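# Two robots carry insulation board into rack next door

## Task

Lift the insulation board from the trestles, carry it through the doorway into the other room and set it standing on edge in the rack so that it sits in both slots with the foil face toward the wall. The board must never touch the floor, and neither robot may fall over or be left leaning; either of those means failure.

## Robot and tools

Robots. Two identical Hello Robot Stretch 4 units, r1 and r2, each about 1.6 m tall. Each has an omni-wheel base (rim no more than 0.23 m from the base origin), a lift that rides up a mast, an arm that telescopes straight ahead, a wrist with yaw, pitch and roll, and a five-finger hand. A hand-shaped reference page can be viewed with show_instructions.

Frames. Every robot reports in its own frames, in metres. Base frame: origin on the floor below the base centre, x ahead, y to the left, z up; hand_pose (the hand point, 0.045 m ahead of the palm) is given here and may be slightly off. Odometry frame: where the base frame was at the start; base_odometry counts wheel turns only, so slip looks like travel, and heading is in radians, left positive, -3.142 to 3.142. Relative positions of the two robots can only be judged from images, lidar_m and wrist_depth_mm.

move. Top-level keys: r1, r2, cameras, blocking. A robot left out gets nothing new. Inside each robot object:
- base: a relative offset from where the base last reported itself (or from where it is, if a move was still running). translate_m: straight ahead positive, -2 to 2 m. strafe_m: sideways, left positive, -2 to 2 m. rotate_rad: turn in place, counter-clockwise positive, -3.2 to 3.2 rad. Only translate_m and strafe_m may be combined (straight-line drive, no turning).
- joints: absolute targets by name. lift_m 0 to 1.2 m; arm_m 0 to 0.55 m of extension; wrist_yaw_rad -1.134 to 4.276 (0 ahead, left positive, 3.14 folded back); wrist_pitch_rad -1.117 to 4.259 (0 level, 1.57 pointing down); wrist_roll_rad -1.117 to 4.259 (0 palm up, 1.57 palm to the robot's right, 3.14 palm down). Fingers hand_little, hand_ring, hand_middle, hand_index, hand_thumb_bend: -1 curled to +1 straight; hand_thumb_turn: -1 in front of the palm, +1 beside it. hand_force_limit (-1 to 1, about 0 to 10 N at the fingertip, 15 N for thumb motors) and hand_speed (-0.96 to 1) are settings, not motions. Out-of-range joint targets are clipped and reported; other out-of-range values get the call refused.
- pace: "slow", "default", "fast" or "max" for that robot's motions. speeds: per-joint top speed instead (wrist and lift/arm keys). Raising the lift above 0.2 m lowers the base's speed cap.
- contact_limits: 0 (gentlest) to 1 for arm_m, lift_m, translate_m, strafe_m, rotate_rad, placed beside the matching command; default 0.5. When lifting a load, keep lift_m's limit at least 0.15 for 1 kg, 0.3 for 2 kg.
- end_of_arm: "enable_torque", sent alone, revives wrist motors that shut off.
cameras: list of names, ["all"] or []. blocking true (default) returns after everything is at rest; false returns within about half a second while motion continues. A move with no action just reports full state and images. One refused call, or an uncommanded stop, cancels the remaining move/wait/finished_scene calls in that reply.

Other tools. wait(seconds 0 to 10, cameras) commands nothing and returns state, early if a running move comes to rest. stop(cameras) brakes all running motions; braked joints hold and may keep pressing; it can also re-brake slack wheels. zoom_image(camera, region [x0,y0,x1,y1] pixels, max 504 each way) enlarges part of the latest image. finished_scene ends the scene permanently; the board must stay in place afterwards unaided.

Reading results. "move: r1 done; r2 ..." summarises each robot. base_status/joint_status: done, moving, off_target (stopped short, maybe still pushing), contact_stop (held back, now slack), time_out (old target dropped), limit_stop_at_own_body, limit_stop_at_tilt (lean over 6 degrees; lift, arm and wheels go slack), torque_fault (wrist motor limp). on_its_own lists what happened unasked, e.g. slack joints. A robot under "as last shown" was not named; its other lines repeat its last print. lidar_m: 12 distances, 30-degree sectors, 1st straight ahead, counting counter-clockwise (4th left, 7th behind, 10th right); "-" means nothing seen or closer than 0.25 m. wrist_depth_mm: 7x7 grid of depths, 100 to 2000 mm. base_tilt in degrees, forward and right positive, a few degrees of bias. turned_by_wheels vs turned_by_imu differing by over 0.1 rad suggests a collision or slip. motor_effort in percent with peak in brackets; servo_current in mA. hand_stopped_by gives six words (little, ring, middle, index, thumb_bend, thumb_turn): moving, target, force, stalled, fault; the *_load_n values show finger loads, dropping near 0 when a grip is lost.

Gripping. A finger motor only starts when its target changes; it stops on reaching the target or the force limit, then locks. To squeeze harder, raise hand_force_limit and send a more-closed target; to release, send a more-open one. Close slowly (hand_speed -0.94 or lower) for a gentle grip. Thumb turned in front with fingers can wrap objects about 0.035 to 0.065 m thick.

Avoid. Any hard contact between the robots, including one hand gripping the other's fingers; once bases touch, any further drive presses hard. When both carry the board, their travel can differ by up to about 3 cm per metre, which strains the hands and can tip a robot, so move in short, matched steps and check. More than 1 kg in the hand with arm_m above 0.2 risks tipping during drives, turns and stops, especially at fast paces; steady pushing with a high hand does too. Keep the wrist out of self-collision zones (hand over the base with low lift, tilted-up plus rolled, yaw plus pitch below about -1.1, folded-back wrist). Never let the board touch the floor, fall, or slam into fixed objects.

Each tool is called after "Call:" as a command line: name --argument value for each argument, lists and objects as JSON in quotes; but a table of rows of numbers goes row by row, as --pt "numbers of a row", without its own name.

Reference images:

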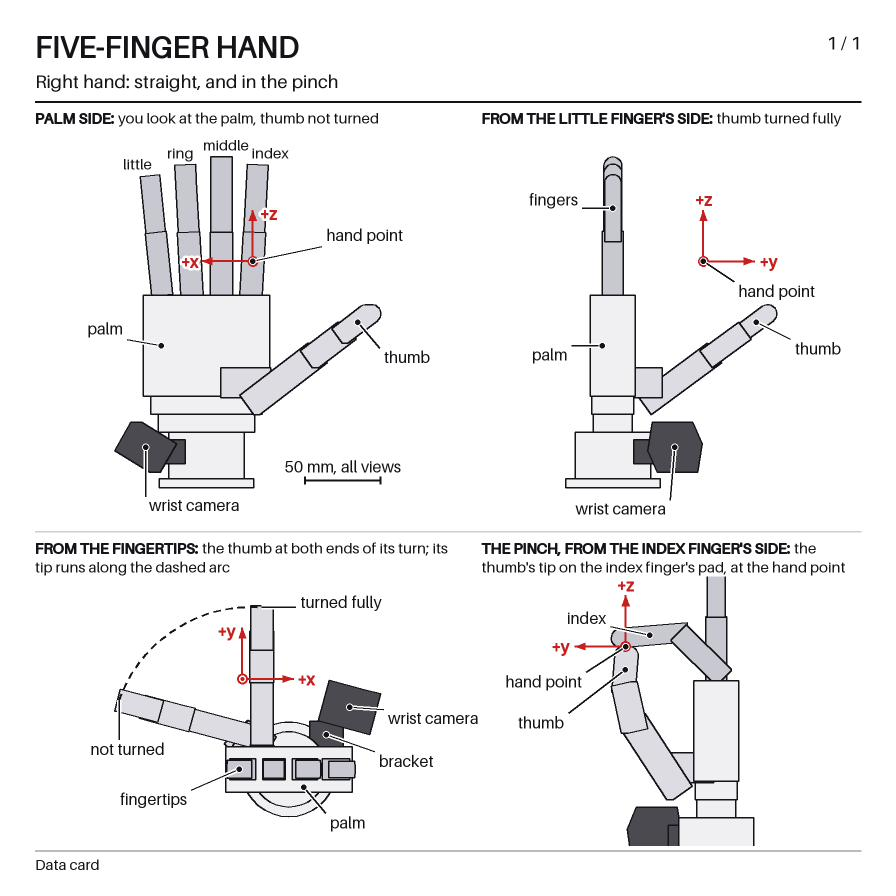

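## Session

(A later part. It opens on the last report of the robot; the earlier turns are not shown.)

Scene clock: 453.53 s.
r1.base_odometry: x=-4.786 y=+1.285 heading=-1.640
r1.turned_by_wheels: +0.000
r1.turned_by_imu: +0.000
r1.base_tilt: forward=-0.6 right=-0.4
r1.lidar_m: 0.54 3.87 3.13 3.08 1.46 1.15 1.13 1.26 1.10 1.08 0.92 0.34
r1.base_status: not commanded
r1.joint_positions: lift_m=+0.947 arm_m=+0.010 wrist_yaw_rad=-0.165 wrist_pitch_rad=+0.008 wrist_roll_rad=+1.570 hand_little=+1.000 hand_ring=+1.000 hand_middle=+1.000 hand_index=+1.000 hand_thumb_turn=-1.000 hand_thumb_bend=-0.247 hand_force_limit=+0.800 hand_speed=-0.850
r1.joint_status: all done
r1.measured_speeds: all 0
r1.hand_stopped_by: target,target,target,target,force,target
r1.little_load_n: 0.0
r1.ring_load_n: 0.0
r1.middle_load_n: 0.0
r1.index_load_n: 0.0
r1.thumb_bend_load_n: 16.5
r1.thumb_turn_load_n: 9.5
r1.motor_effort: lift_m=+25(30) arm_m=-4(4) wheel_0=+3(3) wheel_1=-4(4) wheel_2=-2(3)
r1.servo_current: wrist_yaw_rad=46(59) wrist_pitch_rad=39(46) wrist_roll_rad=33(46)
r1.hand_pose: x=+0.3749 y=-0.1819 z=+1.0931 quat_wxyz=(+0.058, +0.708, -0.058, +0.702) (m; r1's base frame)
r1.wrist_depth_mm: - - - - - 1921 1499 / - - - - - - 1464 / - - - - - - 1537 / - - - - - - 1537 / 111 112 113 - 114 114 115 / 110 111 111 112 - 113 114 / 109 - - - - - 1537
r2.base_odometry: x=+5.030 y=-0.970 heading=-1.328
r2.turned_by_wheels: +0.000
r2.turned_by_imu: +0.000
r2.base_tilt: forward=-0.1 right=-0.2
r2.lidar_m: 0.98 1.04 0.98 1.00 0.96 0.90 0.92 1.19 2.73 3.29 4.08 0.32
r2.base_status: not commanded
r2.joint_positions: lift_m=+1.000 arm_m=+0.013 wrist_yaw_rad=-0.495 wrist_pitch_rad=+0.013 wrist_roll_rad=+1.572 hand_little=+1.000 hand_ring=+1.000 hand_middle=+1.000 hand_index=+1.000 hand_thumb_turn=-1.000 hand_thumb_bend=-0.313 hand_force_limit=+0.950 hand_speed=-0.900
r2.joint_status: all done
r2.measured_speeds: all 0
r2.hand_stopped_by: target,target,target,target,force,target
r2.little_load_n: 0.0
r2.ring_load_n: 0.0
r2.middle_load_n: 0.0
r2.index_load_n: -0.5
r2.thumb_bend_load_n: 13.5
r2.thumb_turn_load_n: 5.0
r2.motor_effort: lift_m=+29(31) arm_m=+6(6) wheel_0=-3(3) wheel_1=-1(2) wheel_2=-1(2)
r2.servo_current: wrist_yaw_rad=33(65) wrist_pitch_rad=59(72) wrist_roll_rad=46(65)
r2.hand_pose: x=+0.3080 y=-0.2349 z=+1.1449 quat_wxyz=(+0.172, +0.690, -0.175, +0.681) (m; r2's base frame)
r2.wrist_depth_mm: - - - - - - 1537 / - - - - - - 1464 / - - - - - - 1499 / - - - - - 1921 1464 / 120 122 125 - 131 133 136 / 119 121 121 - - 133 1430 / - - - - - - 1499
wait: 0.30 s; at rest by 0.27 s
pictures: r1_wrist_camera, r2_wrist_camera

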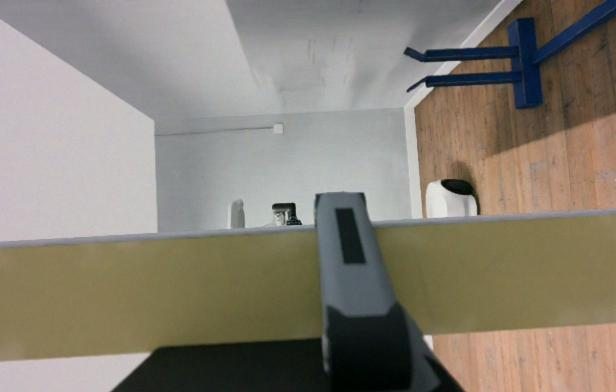

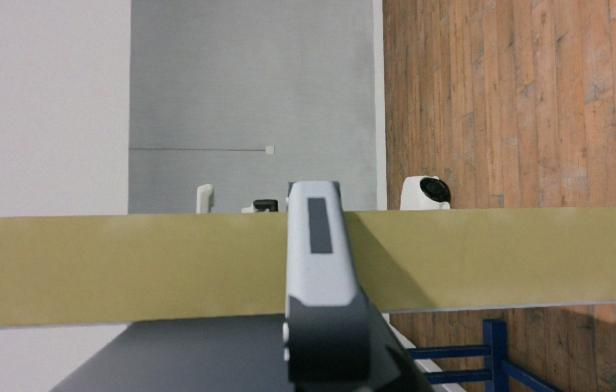

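Call:
move --r1 '{"joints":{"lift_m":1.08},"speeds":{"lift_m":0.071}}' --r2 '{"joints":{"lift_m":1.185},"speeds":{"lift_m":0.1}}'

Call:
wait --seconds 0.3 --cameras '["all"]'

Scene clock: 456.60 s.
move: r1 done; r2 done
r1.base_odometry: x=-4.786 y=+1.285 heading=-1.640
r1.turned_by_wheels: +0.000
r1.turned_by_imu: -0.001
r1.base_tilt: forward=-0.6 right=-0.4
r1.lidar_m: 0.49 3.87 3.10 3.08 1.45 1.15 1.13 1.23 1.09 1.08 0.93 0.31
r1.base_status: not commanded
r1.joint_positions: lift_m=+1.079 arm_m=+0.010 wrist_yaw_rad=-0.165 wrist_pitch_rad=+0.008 wrist_roll_rad=+1.570 hand_little=+1.000 hand_ring=+1.000 hand_middle=+1.000 hand_index=+1.000 hand_thumb_turn=-1.000 hand_thumb_bend=-0.247 hand_force_limit=+0.800 hand_speed=-0.850
r1.joint_status: all done
r1.measured_speeds: all 0
r1.hand_stopped_by: target,target,target,target,force,target
r1.little_load_n: 0.0
r1.ring_load_n: 0.0
r1.middle_load_n: 0.0
r1.index_load_n: 0.0
r1.thumb_bend_load_n: 17.5
r1.thumb_turn_load_n: 9.0
r1.motor_effort: lift_m=+26(30) arm_m=-4(4) wheel_0=+2(3) wheel_1=-4(4) wheel_2=-2(3)
r1.servo_current: wrist_yaw_rad=46(59) wrist_pitch_rad=33(46) wrist_roll_rad=33(46)
r1.hand_pose: x=+0.3749 y=-0.1819 z=+1.2251 quat_wxyz=(+0.058, +0.708, -0.058, +0.702) (m; r1's base frame)
r1.wrist_depth_mm: - - - - - - 1618 / - - - - - - 1576 / - - - - - - 1708 / - - - - - - 1708 / 109 111 112 - 115 116 117 / 108 109 110 112 - 114 - / 107 - - - - - 1756
r2.base_odometry: x=+5.030 y=-0.970 heading=-1.328
r2.turned_by_wheels: +0.000
r2.turned_by_imu: +0.001
r2.base_tilt: forward=+0.1 right=-0.4
r2.lidar_m: 0.99 1.05 0.97 1.00 0.96 0.90 0.93 1.22 2.76 3.28 4.09 0.31
r2.base_status: not commanded
r2.joint_positions: lift_m=+1.184 arm_m=+0.013 wrist_yaw_rad=-0.495 wrist_pitch_rad=+0.013 wrist_roll_rad=+1.572 hand_little=+1.000 hand_ring=+1.000 hand_middle=+1.000 hand_index=+1.000 hand_thumb_turn=-1.000 hand_thumb_bend=-0.313 hand_force_limit=+0.950 hand_speed=-0.900
r2.joint_status: all done
r2.measured_speeds: all 0
r2.hand_stopped_by: target,target,target,target,force,target
r2.little_load_n: 0.0
r2.ring_load_n: 0.0
r2.middle_load_n: 0.0
r2.index_load_n: 0.0
r2.thumb_bend_load_n: 14.0
r2.thumb_turn_load_n: 5.0
r2.motor_effort: lift_m=+29(32) arm_m=+6(6) wheel_0=-3(3) wheel_1=-1(2) wheel_2=-2(2)
r2.servo_current: wrist_yaw_rad=52(85) wrist_pitch_rad=65(65) wrist_roll_rad=52(65)
r2.hand_pose: x=+0.3080 y=-0.2349 z=+1.3289 quat_wxyz=(+0.172, +0.690, -0.175, +0.681) (m; r2's base frame)
r2.wrist_depth_mm: - - - - - - 1756 / - - - - - - 1661 / - - - - - - 1661 / - - - - - - 1708 / 121 123 126 - 130 132 - / 120 122 124 - - 131 1661 / - - - - - - 1756
pictures: none

Scene clock: 456.90 s.
r1.base_odometry: x=-4.786 y=+1.285 heading=-1.640
r1.turned_by_wheels: +0.000
r1.turned_by_imu: +0.000
r1.base_tilt: forward=-0.6 right=-0.4
r1.lidar_m: 0.55 3.86 3.14 3.08 1.49 1.16 1.12 1.26 1.11 1.07 0.91 0.30
r1.base_status: not commanded
r1.joint_positions: lift_m=+1.079 arm_m=+0.010 wrist_yaw_rad=-0.165 wrist_pitch_rad=+0.008 wrist_roll_rad=+1.570 hand_little=+1.000 hand_ring=+1.000 hand_middle=+1.000 hand_index=+1.000 hand_thumb_turn=-1.000 hand_thumb_bend=-0.247 hand_force_limit=+0.800 hand_speed=-0.850
r1.joint_status: all done
r1.measured_speeds: all 0
r1.hand_stopped_by: target,target,target,target,force,target
r1.little_load_n: 0.0
r1.ring_load_n: 0.0
r1.middle_load_n: 0.0
r1.index_load_n: 0.0
r1.thumb_bend_load_n: 17.5
r1.thumb_turn_load_n: 9.0
r1.motor_effort: lift_m=+26(30) arm_m=-3(4) wheel_0=+2(3) wheel_1=-4(4) wheel_2=-2(3)
r1.servo_current: wrist_yaw_rad=39(59) wrist_pitch_rad=39(46) wrist_roll_rad=26(46)
r1.hand_pose: x=+0.3749 y=-0.1819 z=+1.2251 quat_wxyz=(+0.058, +0.708, -0.058, +0.702) (m; r1's base frame)
r1.wrist_depth_mm: - - - - - - 1618 / - - - - - - 1576 / - - - - - - 1756 / - - - - - - 1661 / 109 111 112 - 115 116 117 / 108 109 110 112 - 114 - / 107 - - - - - 1756
r2.base_odometry: x=+5.030 y=-0.970 heading=-1.328
r2.turned_by_wheels: +0.000
r2.turned_by_imu: +0.000
r2.base_tilt: forward=+0.0 right=-0.1
r2.lidar_m: 0.97 1.05 0.97 1.00 0.98 0.91 0.92 1.21 2.76 3.29 4.08 0.32
r2.base_status: not commanded
r2.joint_positions: lift_m=+1.184 arm_m=+0.013 wrist_yaw_rad=-0.495 wrist_pitch_rad=+0.013 wrist_roll_rad=+1.572 hand_little=+1.000 hand_ring=+1.000 hand_middle=+1.000 hand_index=+1.000 hand_thumb_turn=-1.000 hand_thumb_bend=-0.313 hand_force_limit=+0.950 hand_speed=-0.900
r2.joint_status: all done
r2.measured_speeds: all 0
r2.hand_stopped_by: target,target,target,target,force,target
r2.little_load_n: 0.0
r2.ring_load_n: 0.0
r2.middle_load_n: 0.5
r2.index_load_n: 0.0
r2.thumb_bend_load_n: 14.0
r2.thumb_turn_load_n: 5.5
r2.motor_effort: lift_m=+29(32) arm_m=+6(6) wheel_0=-3(3) wheel_1=-1(2) wheel_2=-2(2)
r2.servo_current: wrist_yaw_rad=46(85) wrist_pitch_rad=65(65) wrist_roll_rad=59(65)
r2.hand_pose: x=+0.3080 y=-0.2349 z=+1.3289 quat_wxyz=(+0.172, +0.690, -0.175, +0.681) (m; r2's base frame)
r2.wrist_depth_mm: - - - - - - 1708 / - - - - - - 1661 / - - - - - - 1661 / - - - - - - 1618 / 122 123 126 - 130 132 - / 121 122 123 - - 131 1661 / - - - - - - 1708
wait: 0.30 s; at rest by 0.27 s
pictures: r1_head_camera, r1_head_left_camera, r1_head_right_camera, r1_wrist_camera, r2_head_camera, r2_head_left_camera, r2_head_right_camera, r2_wrist_camera

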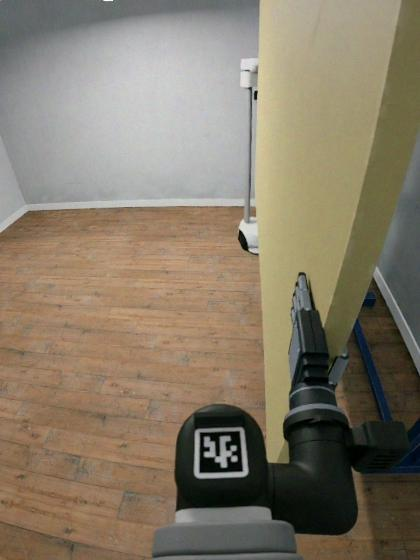

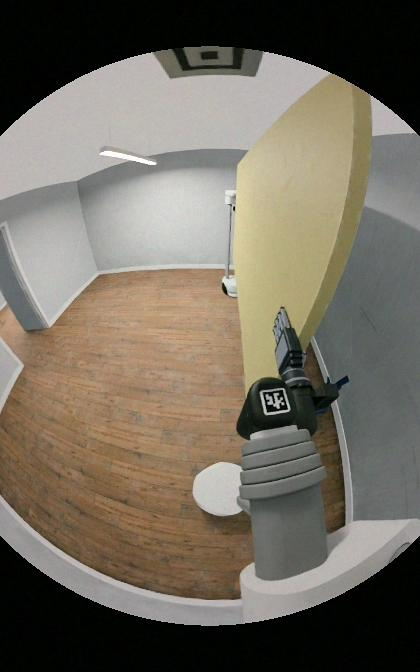

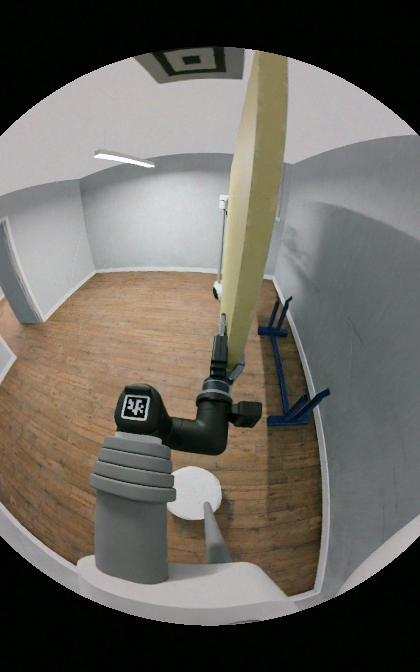

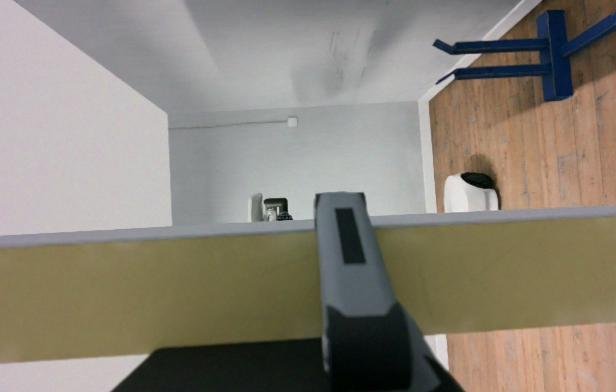

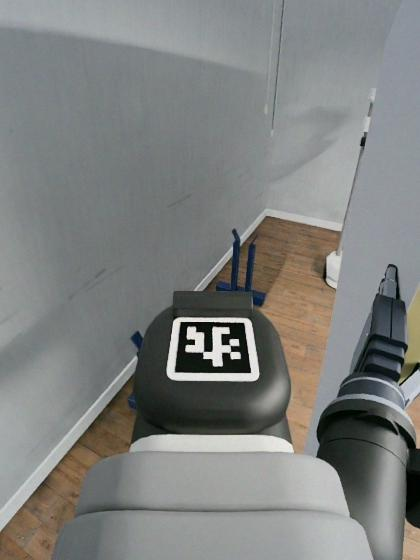

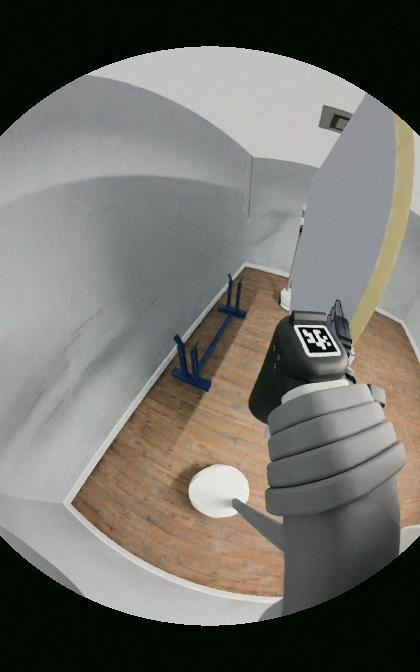

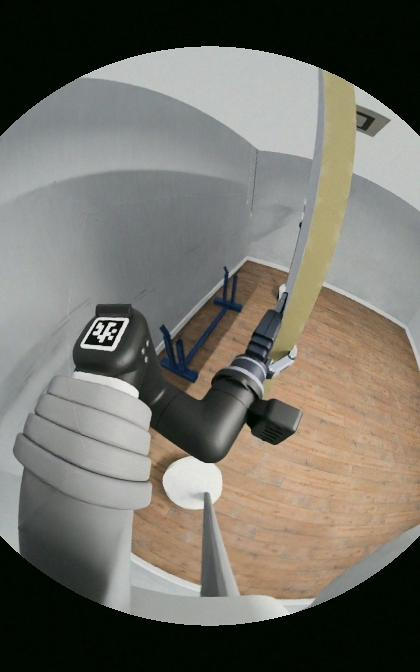

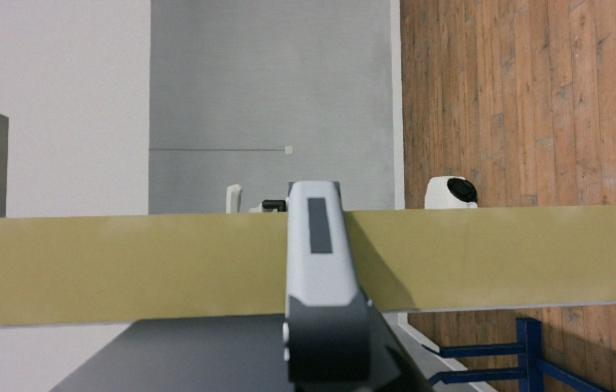

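Call:
move --r1 '{"joints":{"lift_m":1.12},"speeds":{"lift_m":0.08}}'

Call:
wait --seconds 0.3 --cameras '["all"]'

Scene clock: 465.27 s.
move: r1 done
r1.base_odometry: x=-4.786 y=+1.285 heading=-1.640
r1.turned_by_wheels: +0.000
r1.turned_by_imu: -0.001
r1.base_tilt: forward=-0.7 right=-0.3
r1.lidar_m: 0.53 3.86 3.12 3.07 1.43 1.15 1.12 1.24 1.10 1.08 0.93 0.34
r1.base_status: not commanded
r1.joint_positions: lift_m=+1.119 arm_m=+0.010 wrist_yaw_rad=-0.165 wrist_pitch_rad=+0.008 wrist_roll_rad=+1.570 hand_little=+1.000 hand_ring=+1.000 hand_middle=+1.000 hand_index=+1.000 hand_thumb_turn=-1.000 hand_thumb_bend=-0.247 hand_force_limit=+0.800 hand_speed=-0.850
r1.joint_status: all done
r1.measured_speeds: all 0
r1.hand_stopped_by: target,target,target,target,force,target
r1.little_load_n: 0.0
r1.ring_load_n: 0.0
r1.middle_load_n: 0.0
r1.index_load_n: 0.0
r1.thumb_bend_load_n: 16.5
r1.thumb_turn_load_n: 9.5
r1.motor_effort: lift_m=+26(31) arm_m=-4(4) wheel_0=+2(3) wheel_1=-4(4) wheel_2=-2(2)
r1.servo_current: wrist_yaw_rad=46(59) wrist_pitch_rad=39(46) wrist_roll_rad=33(39)
r1.hand_pose: x=+0.3749 y=-0.1819 z=+1.2651 quat_wxyz=(+0.058, +0.708, -0.058, +0.702) (m; r1's base frame)
r1.wrist_depth_mm: - - - - - - 1661 / - - - - - - 1618 / - - - - - - 1756 / - - - - - - 1756 / 111 112 112 - 114 115 115 / 109 110 111 112 - 113 - / 109 110 - - - - 1756
r2: as last shown
r2.turned_by_imu: +0.001
r2.base_tilt: forward=-0.1 right=-0.4
r2.lidar_m: 0.98 1.04 0.96 1.00 0.96 0.90 0.92 1.21 2.76 3.29 4.10 0.33
r2.middle_load_n: 0.0
r2.motor_effort: lift_m=+29(29) arm_m=+6(6) wheel_0=-3(3) wheel_1=-1(2) wheel_2=-2(2)
r2.servo_current: wrist_yaw_rad=33(59) wrist_pitch_rad=65(72) wrist_roll_rad=52(59)
r2.wrist_depth_mm: - - - - - - 1756 / - - - - - - 1661 / - - - - - - 1661 / - - - - - - 1661 / 121 122 125 - 131 133 135 / 119 121 121 - - 132 1708 / - - - - - - 1708
pictures: none

Scene clock: 465.57 s.
r1.base_odometry: x=-4.786 y=+1.285 heading=-1.640
r1.turned_by_wheels: +0.000
r1.turned_by_imu: +0.000
r1.base_tilt: forward=-0.5 right=-0.4
r1.lidar_m: 0.55 3.89 3.13 3.08 1.46 1.16 1.13 1.24 1.09 1.06 0.93 0.32
r1.base_status: not commanded
r1.joint_positions: lift_m=+1.119 arm_m=+0.010 wrist_yaw_rad=-0.165 wrist_pitch_rad=+0.008 wrist_roll_rad=+1.570 hand_little=+1.000 hand_ring=+1.000 hand_middle=+1.000 hand_index=+1.000 hand_thumb_turn=-1.000 hand_thumb_bend=-0.247 hand_force_limit=+0.800 hand_speed=-0.850
r1.joint_status: all done
r1.measured_speeds: all 0
r1.hand_stopped_by: target,target,target,target,force,target
r1.little_load_n: 0.0
r1.ring_load_n: 0.0
r1.middle_load_n: 0.0
r1.index_load_n: 0.0
r1.thumb_bend_load_n: 16.5
r1.thumb_turn_load_n: 9.5
r1.motor_effort: lift_m=+26(31) arm_m=-4(4) wheel_0=+2(3) wheel_1=-4(4) wheel_2=-2(2)
r1.servo_current: wrist_yaw_rad=46(59) wrist_pitch_rad=46(46) wrist_roll_rad=39(39)
r1.hand_pose: x=+0.3749 y=-0.1819 z=+1.2651 quat_wxyz=(+0.058, +0.708, -0.058, +0.702) (m; r1's base frame)
r1.wrist_depth_mm: - - - - - - 1661 / - - - - - - 1618 / - - - - - - 1708 / - - - - - - 1756 / 111 112 112 - 114 115 115 / 110 110 111 112 - 113 - / 109 110 - - - - 1808
r2.base_odometry: x=+5.030 y=-0.970 heading=-1.328
r2.turned_by_wheels: +0.000
r2.turned_by_imu: +0.000
r2.base_tilt: forward=+0.0 right=-0.4
r2.lidar_m: 0.97 1.05 0.98 1.01 0.96 0.89 0.94 1.21 2.77 3.30 4.10 0.31
r2.base_status: not commanded
r2.joint_positions: lift_m=+1.184 arm_m=+0.013 wrist_yaw_rad=-0.495 wrist_pitch_rad=+0.013 wrist_roll_rad=+1.572 hand_little=+1.000 hand_ring=+1.000 hand_middle=+1.000 hand_index=+1.000 hand_thumb_turn=-1.000 hand_thumb_bend=-0.313 hand_force_limit=+0.950 hand_speed=-0.900
r2.joint_status: not commanded
r2.measured_speeds: all 0
r2.hand_stopped_by: target,target,target,target,force,target
r2.little_load_n: 0.0
r2.ring_load_n: 0.0
r2.middle_load_n: 0.0
r2.index_load_n: 0.0
r2.thumb_bend_load_n: 14.0
r2.thumb_turn_load_n: 5.5
r2.motor_effort: lift_m=+29(29) arm_m=+6(6) wheel_0=-3(3) wheel_1=-1(2) wheel_2=-2(2)
r2.servo_current: wrist_yaw_rad=46(59) wrist_pitch_rad=59(72) wrist_roll_rad=65(59)
r2.hand_pose: x=+0.3080 y=-0.2349 z=+1.3289 quat_wxyz=(+0.172, +0.690, -0.175, +0.681) (m; r2's base frame)
r2.wrist_depth_mm: - - - - - - 1756 / - - - - - - 1618 / - - - - - - 1618 / - - - - - - 1708 / 120 122 125 - 131 133 135 / 119 121 121 - - 132 1708 / - - - - - - 1661
wait: 0.30 s; at rest by 0.27 s
pictures: r1_head_camera, r1_head_left_camera, r1_head_right_camera, r1_wrist_camera, r2_head_camera, r2_head_left_camera, r2_head_right_camera, r2_wrist_camera

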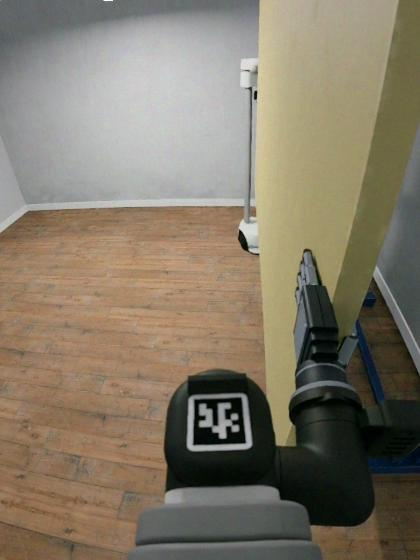

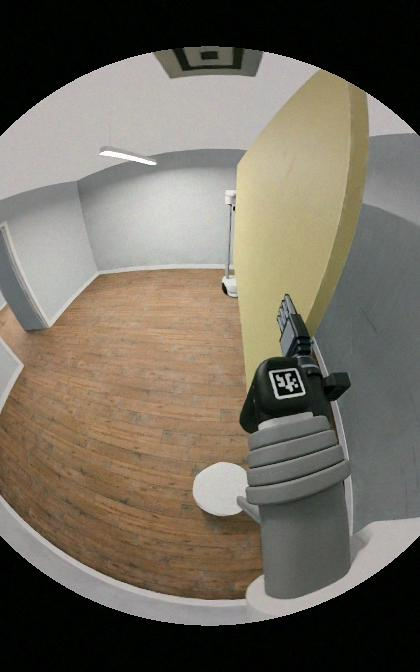

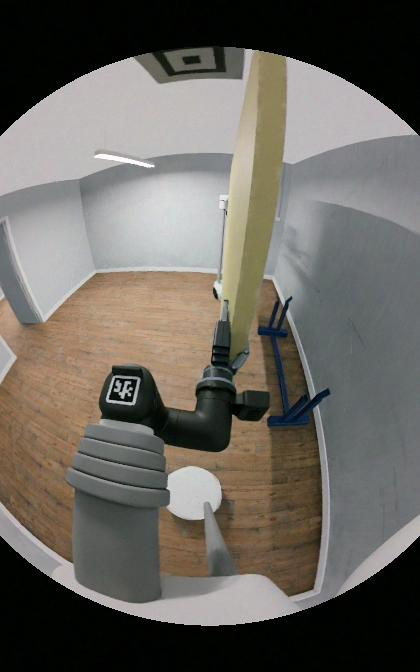

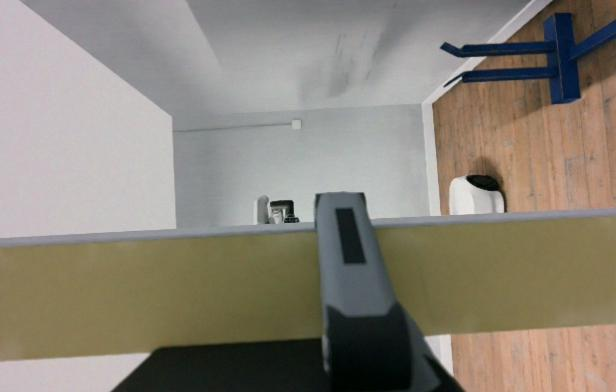

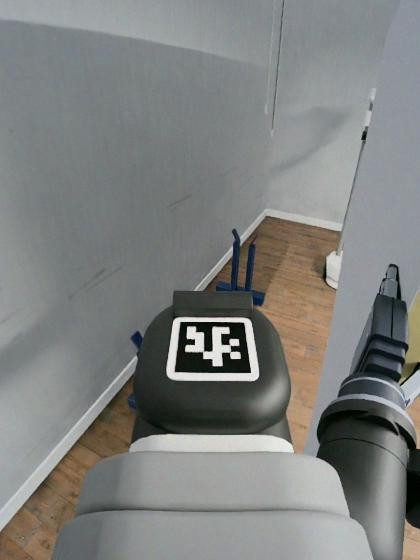

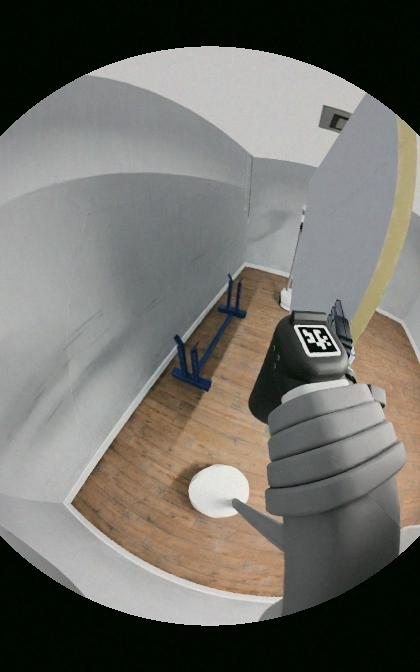

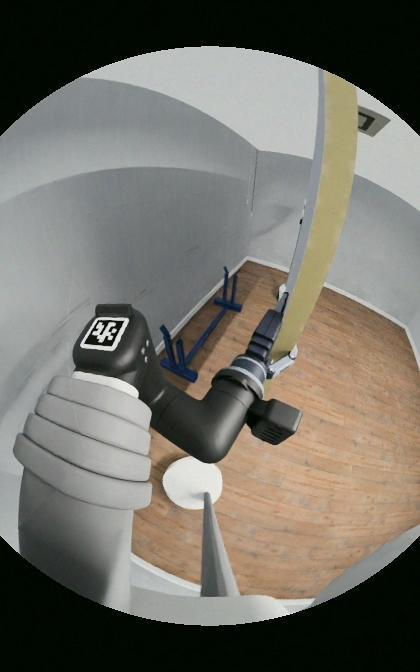

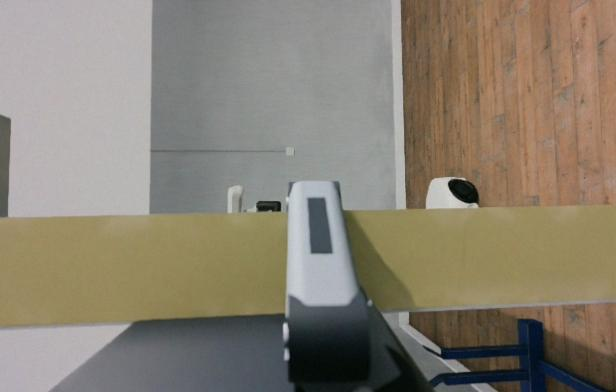

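Call:
move --r1 '{"base":{"translate_m":-0.0127,"strafe_m":-0.0992},"pace":"slow"}' --r2 '{"base":{"translate_m":0.0438,"strafe_m":0.0899},"pace":"slow"}'

Call:
wait --seconds 0.3 --cameras '["r1_wrist_camera","r2_wrist_camera"]'

Scene clock: 471.70 s.
move: r1 done; r2 done
r1.base_odometry: x=-4.884 y=+1.304 heading=-1.640
r1.turned_by_wheels: +0.000
r1.turned_by_imu: -0.001
r1.base_tilt: forward=-0.6 right=-0.5
r1.lidar_m: 0.52 3.88 3.24 3.07 1.46 1.14 1.11 1.23 0.98 0.97 0.86 0.32
r1.base_status: done
r1.joint_positions: lift_m=+1.119 arm_m=+0.010 wrist_yaw_rad=-0.165 wrist_pitch_rad=+0.008 wrist_roll_rad=+1.570 hand_little=+1.000 hand_ring=+1.000 hand_middle=+1.000 hand_index=+1.000 hand_thumb_turn=-1.000 hand_thumb_bend=-0.247 hand_force_limit=+0.800 hand_speed=-0.850
r1.joint_status: not commanded
r1.measured_speeds: all 0
r1.hand_stopped_by: target,target,target,target,force,target
r1.little_load_n: 0.0
r1.ring_load_n: 0.0
r1.middle_load_n: 0.0
r1.index_load_n: 0.0
r1.thumb_bend_load_n: 16.0
r1.thumb_turn_load_n: 9.5
r1.motor_effort: lift_m=+25(26) arm_m=-4(4) wheel_0=+2(8) wheel_1=-3(8) wheel_2=+3(6)
r1.servo_current: wrist_yaw_rad=39(65) wrist_pitch_rad=46(46) wrist_roll_rad=39(46)
r1.hand_pose: x=+0.3749 y=-0.1819 z=+1.2651 quat_wxyz=(+0.058, +0.708, -0.058, +0.702) (m; r1's base frame)
r1.wrist_depth_mm: - - - - - - 1618 / - - - - - - 1661 / - - - - - - 1708 / - - - - - - 1708 / 110 112 113 - 114 115 116 / 109 110 111 112 - 113 114 / 109 110 - - - - 1756
r2.base_odometry: x=+5.128 y=-0.990 heading=-1.328
r2.turned_by_wheels: +0.000
r2.turned_by_imu: +0.001
r2.base_tilt: forward=-0.1 right=-0.4
r2.lidar_m: 0.93 0.95 0.88 0.89 0.96 0.90 0.92 1.19 2.77 3.40 4.09 0.32
r2.base_status: done
r2.joint_positions: lift_m=+1.184 arm_m=+0.013 wrist_yaw_rad=-0.495 wrist_pitch_rad=+0.013 wrist_roll_rad=+1.572 hand_little=+1.000 hand_ring=+1.000 hand_middle=+1.000 hand_index=+1.000 hand_thumb_turn=-1.000 hand_thumb_bend=-0.313 hand_force_limit=+0.950 hand_speed=-0.900
r2.joint_status: not commanded
r2.measured_speeds: all 0
r2.hand_stopped_by: target,target,target,target,force,target
r2.little_load_n: 0.0
r2.ring_load_n: 0.0
r2.middle_load_n: 0.0
r2.index_load_n: 0.0
r2.thumb_bend_load_n: 13.5
r2.thumb_turn_load_n: 5.0
r2.motor_effort: lift_m=+29(29) arm_m=+6(6) wheel_0=-2(7) wheel_1=+0(6) wheel_2=-2(5)
r2.servo_current: wrist_yaw_rad=46(72) wrist_pitch_rad=65(65) wrist_roll_rad=52(59)
r2.hand_pose: x=+0.3080 y=-0.2349 z=+1.3289 quat_wxyz=(+0.172, +0.690, -0.175, +0.681) (m; r2's base frame)
r2.wrist_depth_mm: - - - - - - 1708 / - - - - - - 1661 / - - - - - - 1661 / - - - - - - 1618 / 121 122 125 - 131 133 135 / 119 121 121 - - 132 1708 / - - - - - - 1756
pictures: none

Scene clock: 472.00 s.
r1.base_odometry: x=-4.884 y=+1.304 heading=-1.640
r1.turned_by_wheels: +0.000
r1.turned_by_imu: +0.000
r1.base_tilt: forward=-0.7 right=-0.4
r1.lidar_m: 0.51 3.87 3.24 3.10 1.49 1.17 1.14 1.22 1.01 0.97 0.86 0.31
r1.base_status: done
r1.joint_positions: lift_m=+1.119 arm_m=+0.010 wrist_yaw_rad=-0.165 wrist_pitch_rad=+0.008 wrist_roll_rad=+1.570 hand_little=+1.000 hand_ring=+1.000 hand_middle=+1.000 hand_index=+1.000 hand_thumb_turn=-1.000 hand_thumb_bend=-0.247 hand_force_limit=+0.800 hand_speed=-0.850
r1.joint_status: not commanded
r1.measured_speeds: all 0
r1.hand_stopped_by: target,target,target,target,force,target
r1.little_load_n: 0.0
r1.ring_load_n: 0.0
r1.middle_load_n: 0.0
r1.index_load_n: 0.0
r1.thumb_bend_load_n: 16.5
r1.thumb_turn_load_n: 9.5
r1.motor_effort: lift_m=+26(26) arm_m=-4(4) wheel_0=+1(8) wheel_1=-2(8) wheel_2=+3(6)
r1.servo_current: wrist_yaw_rad=46(65) wrist_pitch_rad=46(46) wrist_roll_rad=33(46)
r1.hand_pose: x=+0.3749 y=-0.1819 z=+1.2651 quat_wxyz=(+0.058, +0.708, -0.058, +0.702) (m; r1's base frame)
r1.wrist_depth_mm: - - - - - - 1618 / - - - - - - 1661 / - - - - - - 1756 / - - - - - - 1708 / 111 112 113 - 114 115 115 / 109 110 111 112 - 113 114 / 109 110 - - - - 1808
r2.base_odometry: x=+5.128 y=-0.990 heading=-1.328
r2.turned_by_wheels: +0.000
r2.turned_by_imu: +0.000
r2.base_tilt: forward=-0.2 right=-0.2
r2.lidar_m: 0.93 0.94 0.88 0.91 0.97 0.90 0.93 1.21 2.77 3.39 4.08 0.32
r2.base_status: done
r2.joint_positions: lift_m=+1.184 arm_m=+0.013 wrist_yaw_rad=-0.495 wrist_pitch_rad=+0.013 wrist_roll_rad=+1.572 hand_little=+1.000 hand_ring=+1.000 hand_middle=+1.000 hand_index=+1.000 hand_thumb_turn=-1.000 hand_thumb_bend=-0.313 hand_force_limit=+0.950 hand_speed=-0.900
r2.joint_status: not commanded
r2.measured_speeds: all 0
r2.hand_stopped_by: target,target,target,target,force,target
r2.little_load_n: -0.5
r2.ring_load_n: 0.0
r2.middle_load_n: 0.0
r2.index_load_n: 0.0
r2.thumb_bend_load_n: 13.5
r2.thumb_turn_load_n: 5.5
r2.motor_effort: lift_m=+29(29) arm_m=+6(6) wheel_0=-3(7) wheel_1=+1(6) wheel_2=-2(5)
r2.servo_current: wrist_yaw_rad=39(72) wrist_pitch_rad=72(65) wrist_roll_rad=39(59)
r2.hand_pose: x=+0.3080 y=-0.2349 z=+1.3289 quat_wxyz=(+0.172, +0.690, -0.175, +0.681) (m; r2's base frame)
r2.wrist_depth_mm: - - - - - - 1756 / - - - - - - 1708 / - - - - - - 1618 / - - - - - - 1756 / 121 122 125 - 131 133 135 / 119 121 121 - - 132 1708 / - - - - - - 1708
wait: 0.30 s; at rest by 0.27 s
pictures: r1_wrist_camera, r2_wrist_camera

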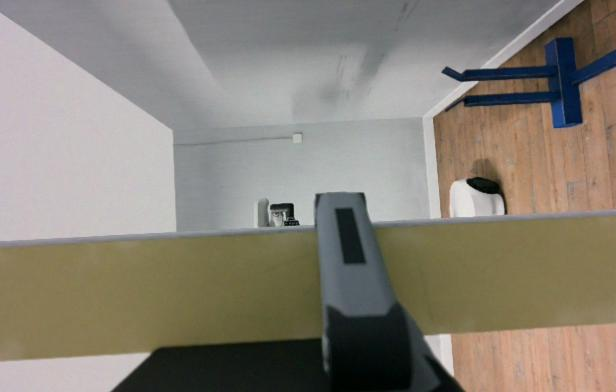

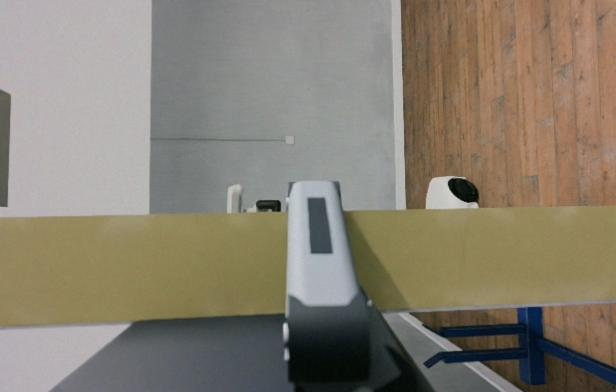

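Call:
move --r1 '{"base":{"translate_m":-0.0254,"strafe_m":-0.1984},"pace":"slow"}' --r2 '{"base":{"translate_m":0.0877,"strafe_m":0.1798},"pace":"slow"}'

Call:
wait --seconds 0.3 --cameras '["all"]'

Scene clock: 476.00 s.
move: r1 done; r2 done
r1.base_odometry: x=-5.080 y=+1.343 heading=-1.640
r1.turned_by_wheels: +0.000
r1.turned_by_imu: -0.001
r1.base_tilt: forward=-0.6 right=-0.4
r1.lidar_m: 0.53 3.87 3.42 3.11 1.47 1.14 1.13 1.01 0.82 0.77 0.78 0.32
r1.base_status: done
r1.joint_positions: lift_m=+1.119 arm_m=+0.010 wrist_yaw_rad=-0.165 wrist_pitch_rad=+0.008 wrist_roll_rad=+1.570 hand_little=+1.000 hand_ring=+1.000 hand_middle=+1.000 hand_index=+1.000 hand_thumb_turn=-1.000 hand_thumb_bend=-0.247 hand_force_limit=+0.800 hand_speed=-0.850
r1.joint_status: not commanded
r1.measured_speeds: all 0
r1.hand_stopped_by: target,target,target,target,force,target
r1.little_load_n: 0.0
r1.ring_load_n: 0.0
r1.middle_load_n: 0.0
r1.index_load_n: 0.0
r1.thumb_bend_load_n: 16.0
r1.thumb_turn_load_n: 9.5
r1.motor_effort: lift_m=+26(26) arm_m=-3(4) wheel_0=+2(7) wheel_1=-2(7) wheel_2=+3(5)
r1.servo_current: wrist_yaw_rad=39(59) wrist_pitch_rad=33(52) wrist_roll_rad=33(46)
r1.hand_pose: x=+0.3749 y=-0.1819 z=+1.2651 quat_wxyz=(+0.058, +0.708, -0.058, +0.702) (m; r1's base frame)
r1.wrist_depth_mm: - - - - - - 1537 / - - - - - - 1756 / - - - - - - 1618 / - - - - - - 1808 / 111 112 113 - 114 115 115 / 109 110 111 112 - 113 114 / 109 110 - - - - 1808
r2.base_odometry: x=+5.323 y=-1.032 heading=-1.328
r2.turned_by_wheels: +0.000
r2.turned_by_imu: +0.001
r2.base_tilt: forward=+0.0 right=-0.3
r2.lidar_m: 0.83 0.74 0.68 0.70 0.89 0.90 0.93 1.21 2.75 3.59 4.10 0.30
r2.base_status: done
r2.joint_positions: lift_m=+1.184 arm_m=+0.013 wrist_yaw_rad=-0.495 wrist_pitch_rad=+0.013 wrist_roll_rad=+1.572 hand_little=+1.000 hand_ring=+1.000 hand_middle=+1.000 hand_index=+1.000 hand_thumb_turn=-1.000 hand_thumb_bend=-0.313 hand_force_limit=+0.950 hand_speed=-0.900
r2.joint_status: not commanded
r2.measured_speeds: all 0
r2.hand_stopped_by: target,target,target,target,force,target
r2.little_load_n: 0.0
r2.ring_load_n: 0.0
r2.middle_load_n: 0.0
r2.index_load_n: 0.0
r2.thumb_bend_load_n: 14.0
r2.thumb_turn_load_n: 5.0
r2.motor_effort: lift_m=+29(29) arm_m=+6(6) wheel_0=-2(8) wheel_1=+2(6) wheel_2=-2(7)
r2.servo_current: wrist_yaw_rad=65(91) wrist_pitch_rad=65(65) wrist_roll_rad=46(65)
r2.hand_pose: x=+0.3080 y=-0.2349 z=+1.3289 quat_wxyz=(+0.172, +0.690, -0.175, +0.681) (m; r2's base frame)
r2.wrist_depth_mm: - - - - - - 1756 / - - - - - - 1661 / - - - - - - 1618 / - - - - - - 1708 / 120 122 125 - 131 133 135 / 118 121 121 - - 132 1661 / - - - - - - 1618
pictures: none

Scene clock: 476.30 s.
r1.base_odometry: x=-5.080 y=+1.343 heading=-1.640
r1.turned_by_wheels: +0.000
r1.turned_by_imu: +0.000
r1.base_tilt: forward=-0.6 right=-0.5
r1.lidar_m: 0.55 3.88 3.44 3.13 1.44 1.15 1.11 1.02 0.76 0.77 0.82 0.32
r1.base_status: done
r1.joint_positions: lift_m=+1.119 arm_m=+0.010 wrist_yaw_rad=-0.165 wrist_pitch_rad=+0.008 wrist_roll_rad=+1.570 hand_little=+1.000 hand_ring=+1.000 hand_middle=+1.000 hand_index=+1.000 hand_thumb_turn=-1.000 hand_thumb_bend=-0.247 hand_force_limit=+0.800 hand_speed=-0.850
r1.joint_status: not commanded
r1.measured_speeds: all 0
r1.hand_stopped_by: target,target,target,target,force,target
r1.little_load_n: 0.0
r1.ring_load_n: 0.0
r1.middle_load_n: 0.0
r1.index_load_n: 0.0
r1.thumb_bend_load_n: 16.0
r1.thumb_turn_load_n: 9.5
r1.motor_effort: lift_m=+26(26) arm_m=-4(4) wheel_0=+2(7) wheel_1=-2(7) wheel_2=+3(5)
r1.servo_current: wrist_yaw_rad=46(59) wrist_pitch_rad=39(52) wrist_roll_rad=39(46)
r1.hand_pose: x=+0.3749 y=-0.1819 z=+1.2651 quat_wxyz=(+0.058, +0.708, -0.058, +0.702) (m; r1's base frame)
r1.wrist_depth_mm: - - - - - - 1576 / - - - - - - 1708 / - - - - - - 1618 / - - - - - - 1756 / 111 112 113 - 114 115 115 / 109 110 111 112 - 113 114 / 109 110 - - - - 1808
r2.base_odometry: x=+5.323 y=-1.032 heading=-1.328
r2.turned_by_wheels: +0.000
r2.turned_by_imu: +0.000
r2.base_tilt: forward=-0.1 right=-0.3
r2.lidar_m: 0.82 0.73 0.68 0.71 0.92 0.91 0.93 1.21 2.76 3.58 4.08 0.31
r2.base_status: done
r2.joint_positions: lift_m=+1.184 arm_m=+0.013 wrist_yaw_rad=-0.495 wrist_pitch_rad=+0.013 wrist_roll_rad=+1.572 hand_little=+1.000 hand_ring=+1.000 hand_middle=+1.000 hand_index=+1.000 hand_thumb_turn=-1.000 hand_thumb_bend=-0.313 hand_force_limit=+0.950 hand_speed=-0.900
r2.joint_status: not commanded
r2.measured_speeds: all 0
r2.hand_stopped_by: target,target,target,target,force,target
r2.little_load_n: 0.0
r2.ring_load_n: 0.0
r2.middle_load_n: 0.0
r2.index_load_n: 0.0
r2.thumb_bend_load_n: 14.0
r2.thumb_turn_load_n: 5.0
r2.motor_effort: lift_m=+29(29) arm_m=+6(6) wheel_0=-2(8) wheel_1=+3(6) wheel_2=-3(7)
r2.servo_current: wrist_yaw_rad=39(91) wrist_pitch_rad=65(65) wrist_roll_rad=59(65)
r2.hand_pose: x=+0.3080 y=-0.2349 z=+1.3289 quat_wxyz=(+0.172, +0.690, -0.175, +0.681) (m; r2's base frame)
r2.wrist_depth_mm: - - - - - - 1708 / - - - - - - 1618 / - - - - - - 1661 / - - - - - - 1661 / 120 122 126 - 131 133 135 / 119 121 121 - - 131 1661 / - - - - - - 1661
wait: 0.30 s; at rest by 0.27 s
pictures: r1_head_camera, r1_head_left_camera, r1_head_right_camera, r1_wrist_camera, r2_head_camera, r2_head_left_camera, r2_head_right_camera, r2_wrist_camera

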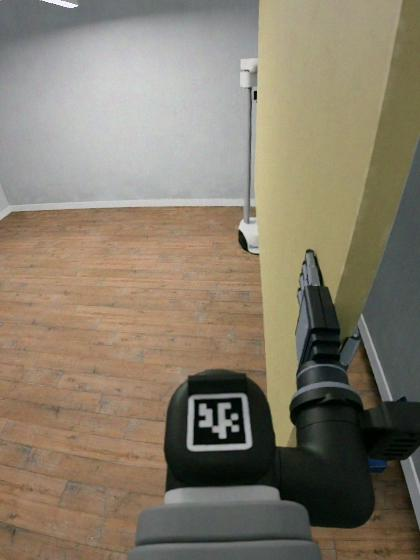

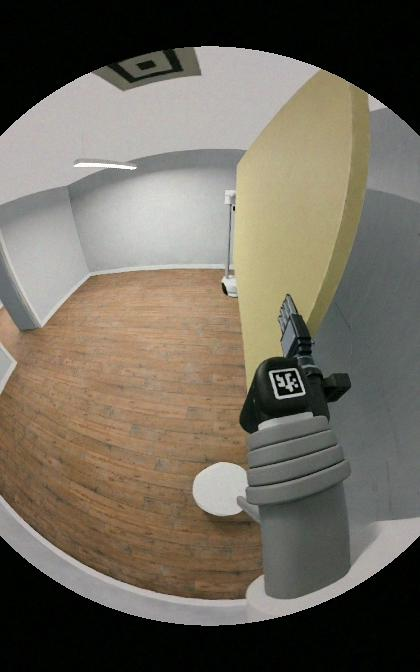

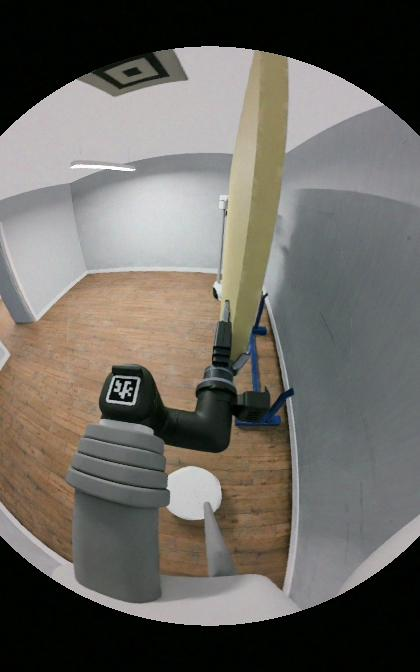

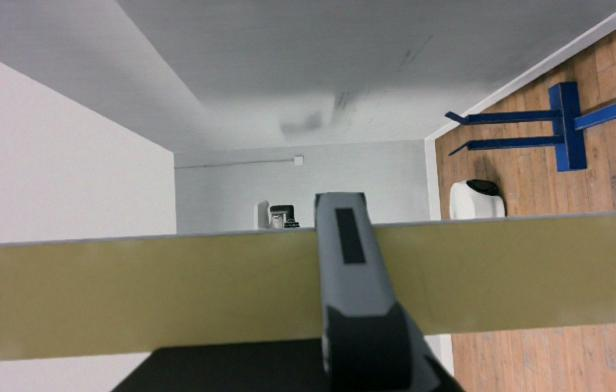

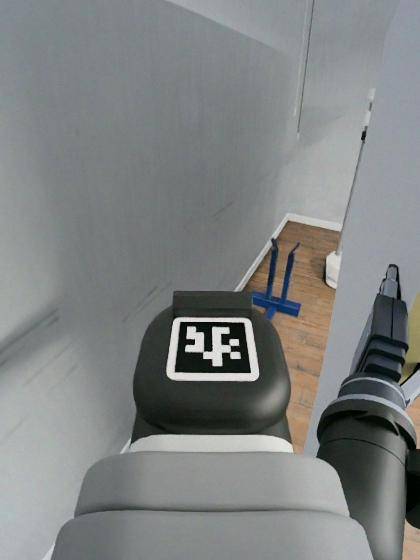

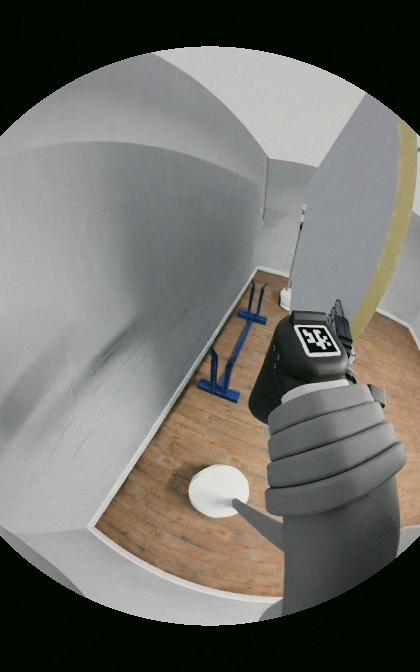

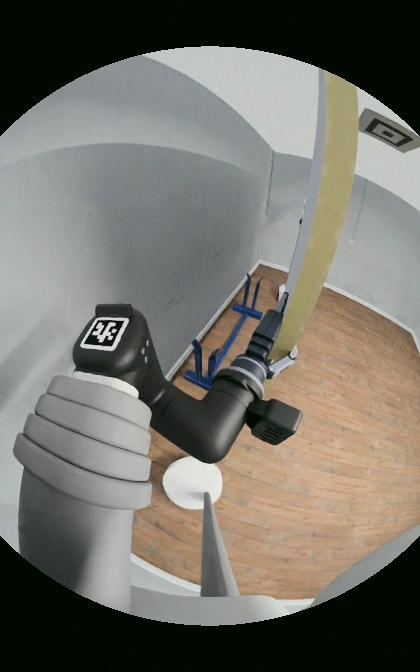

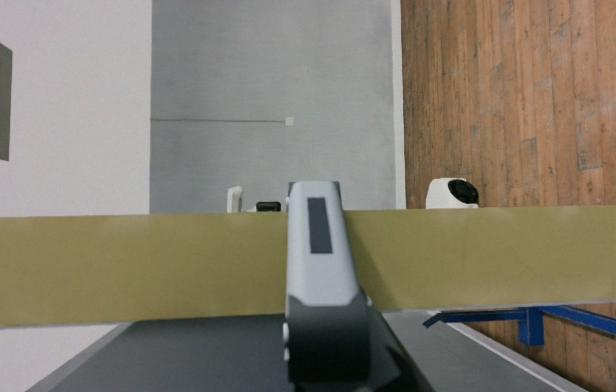

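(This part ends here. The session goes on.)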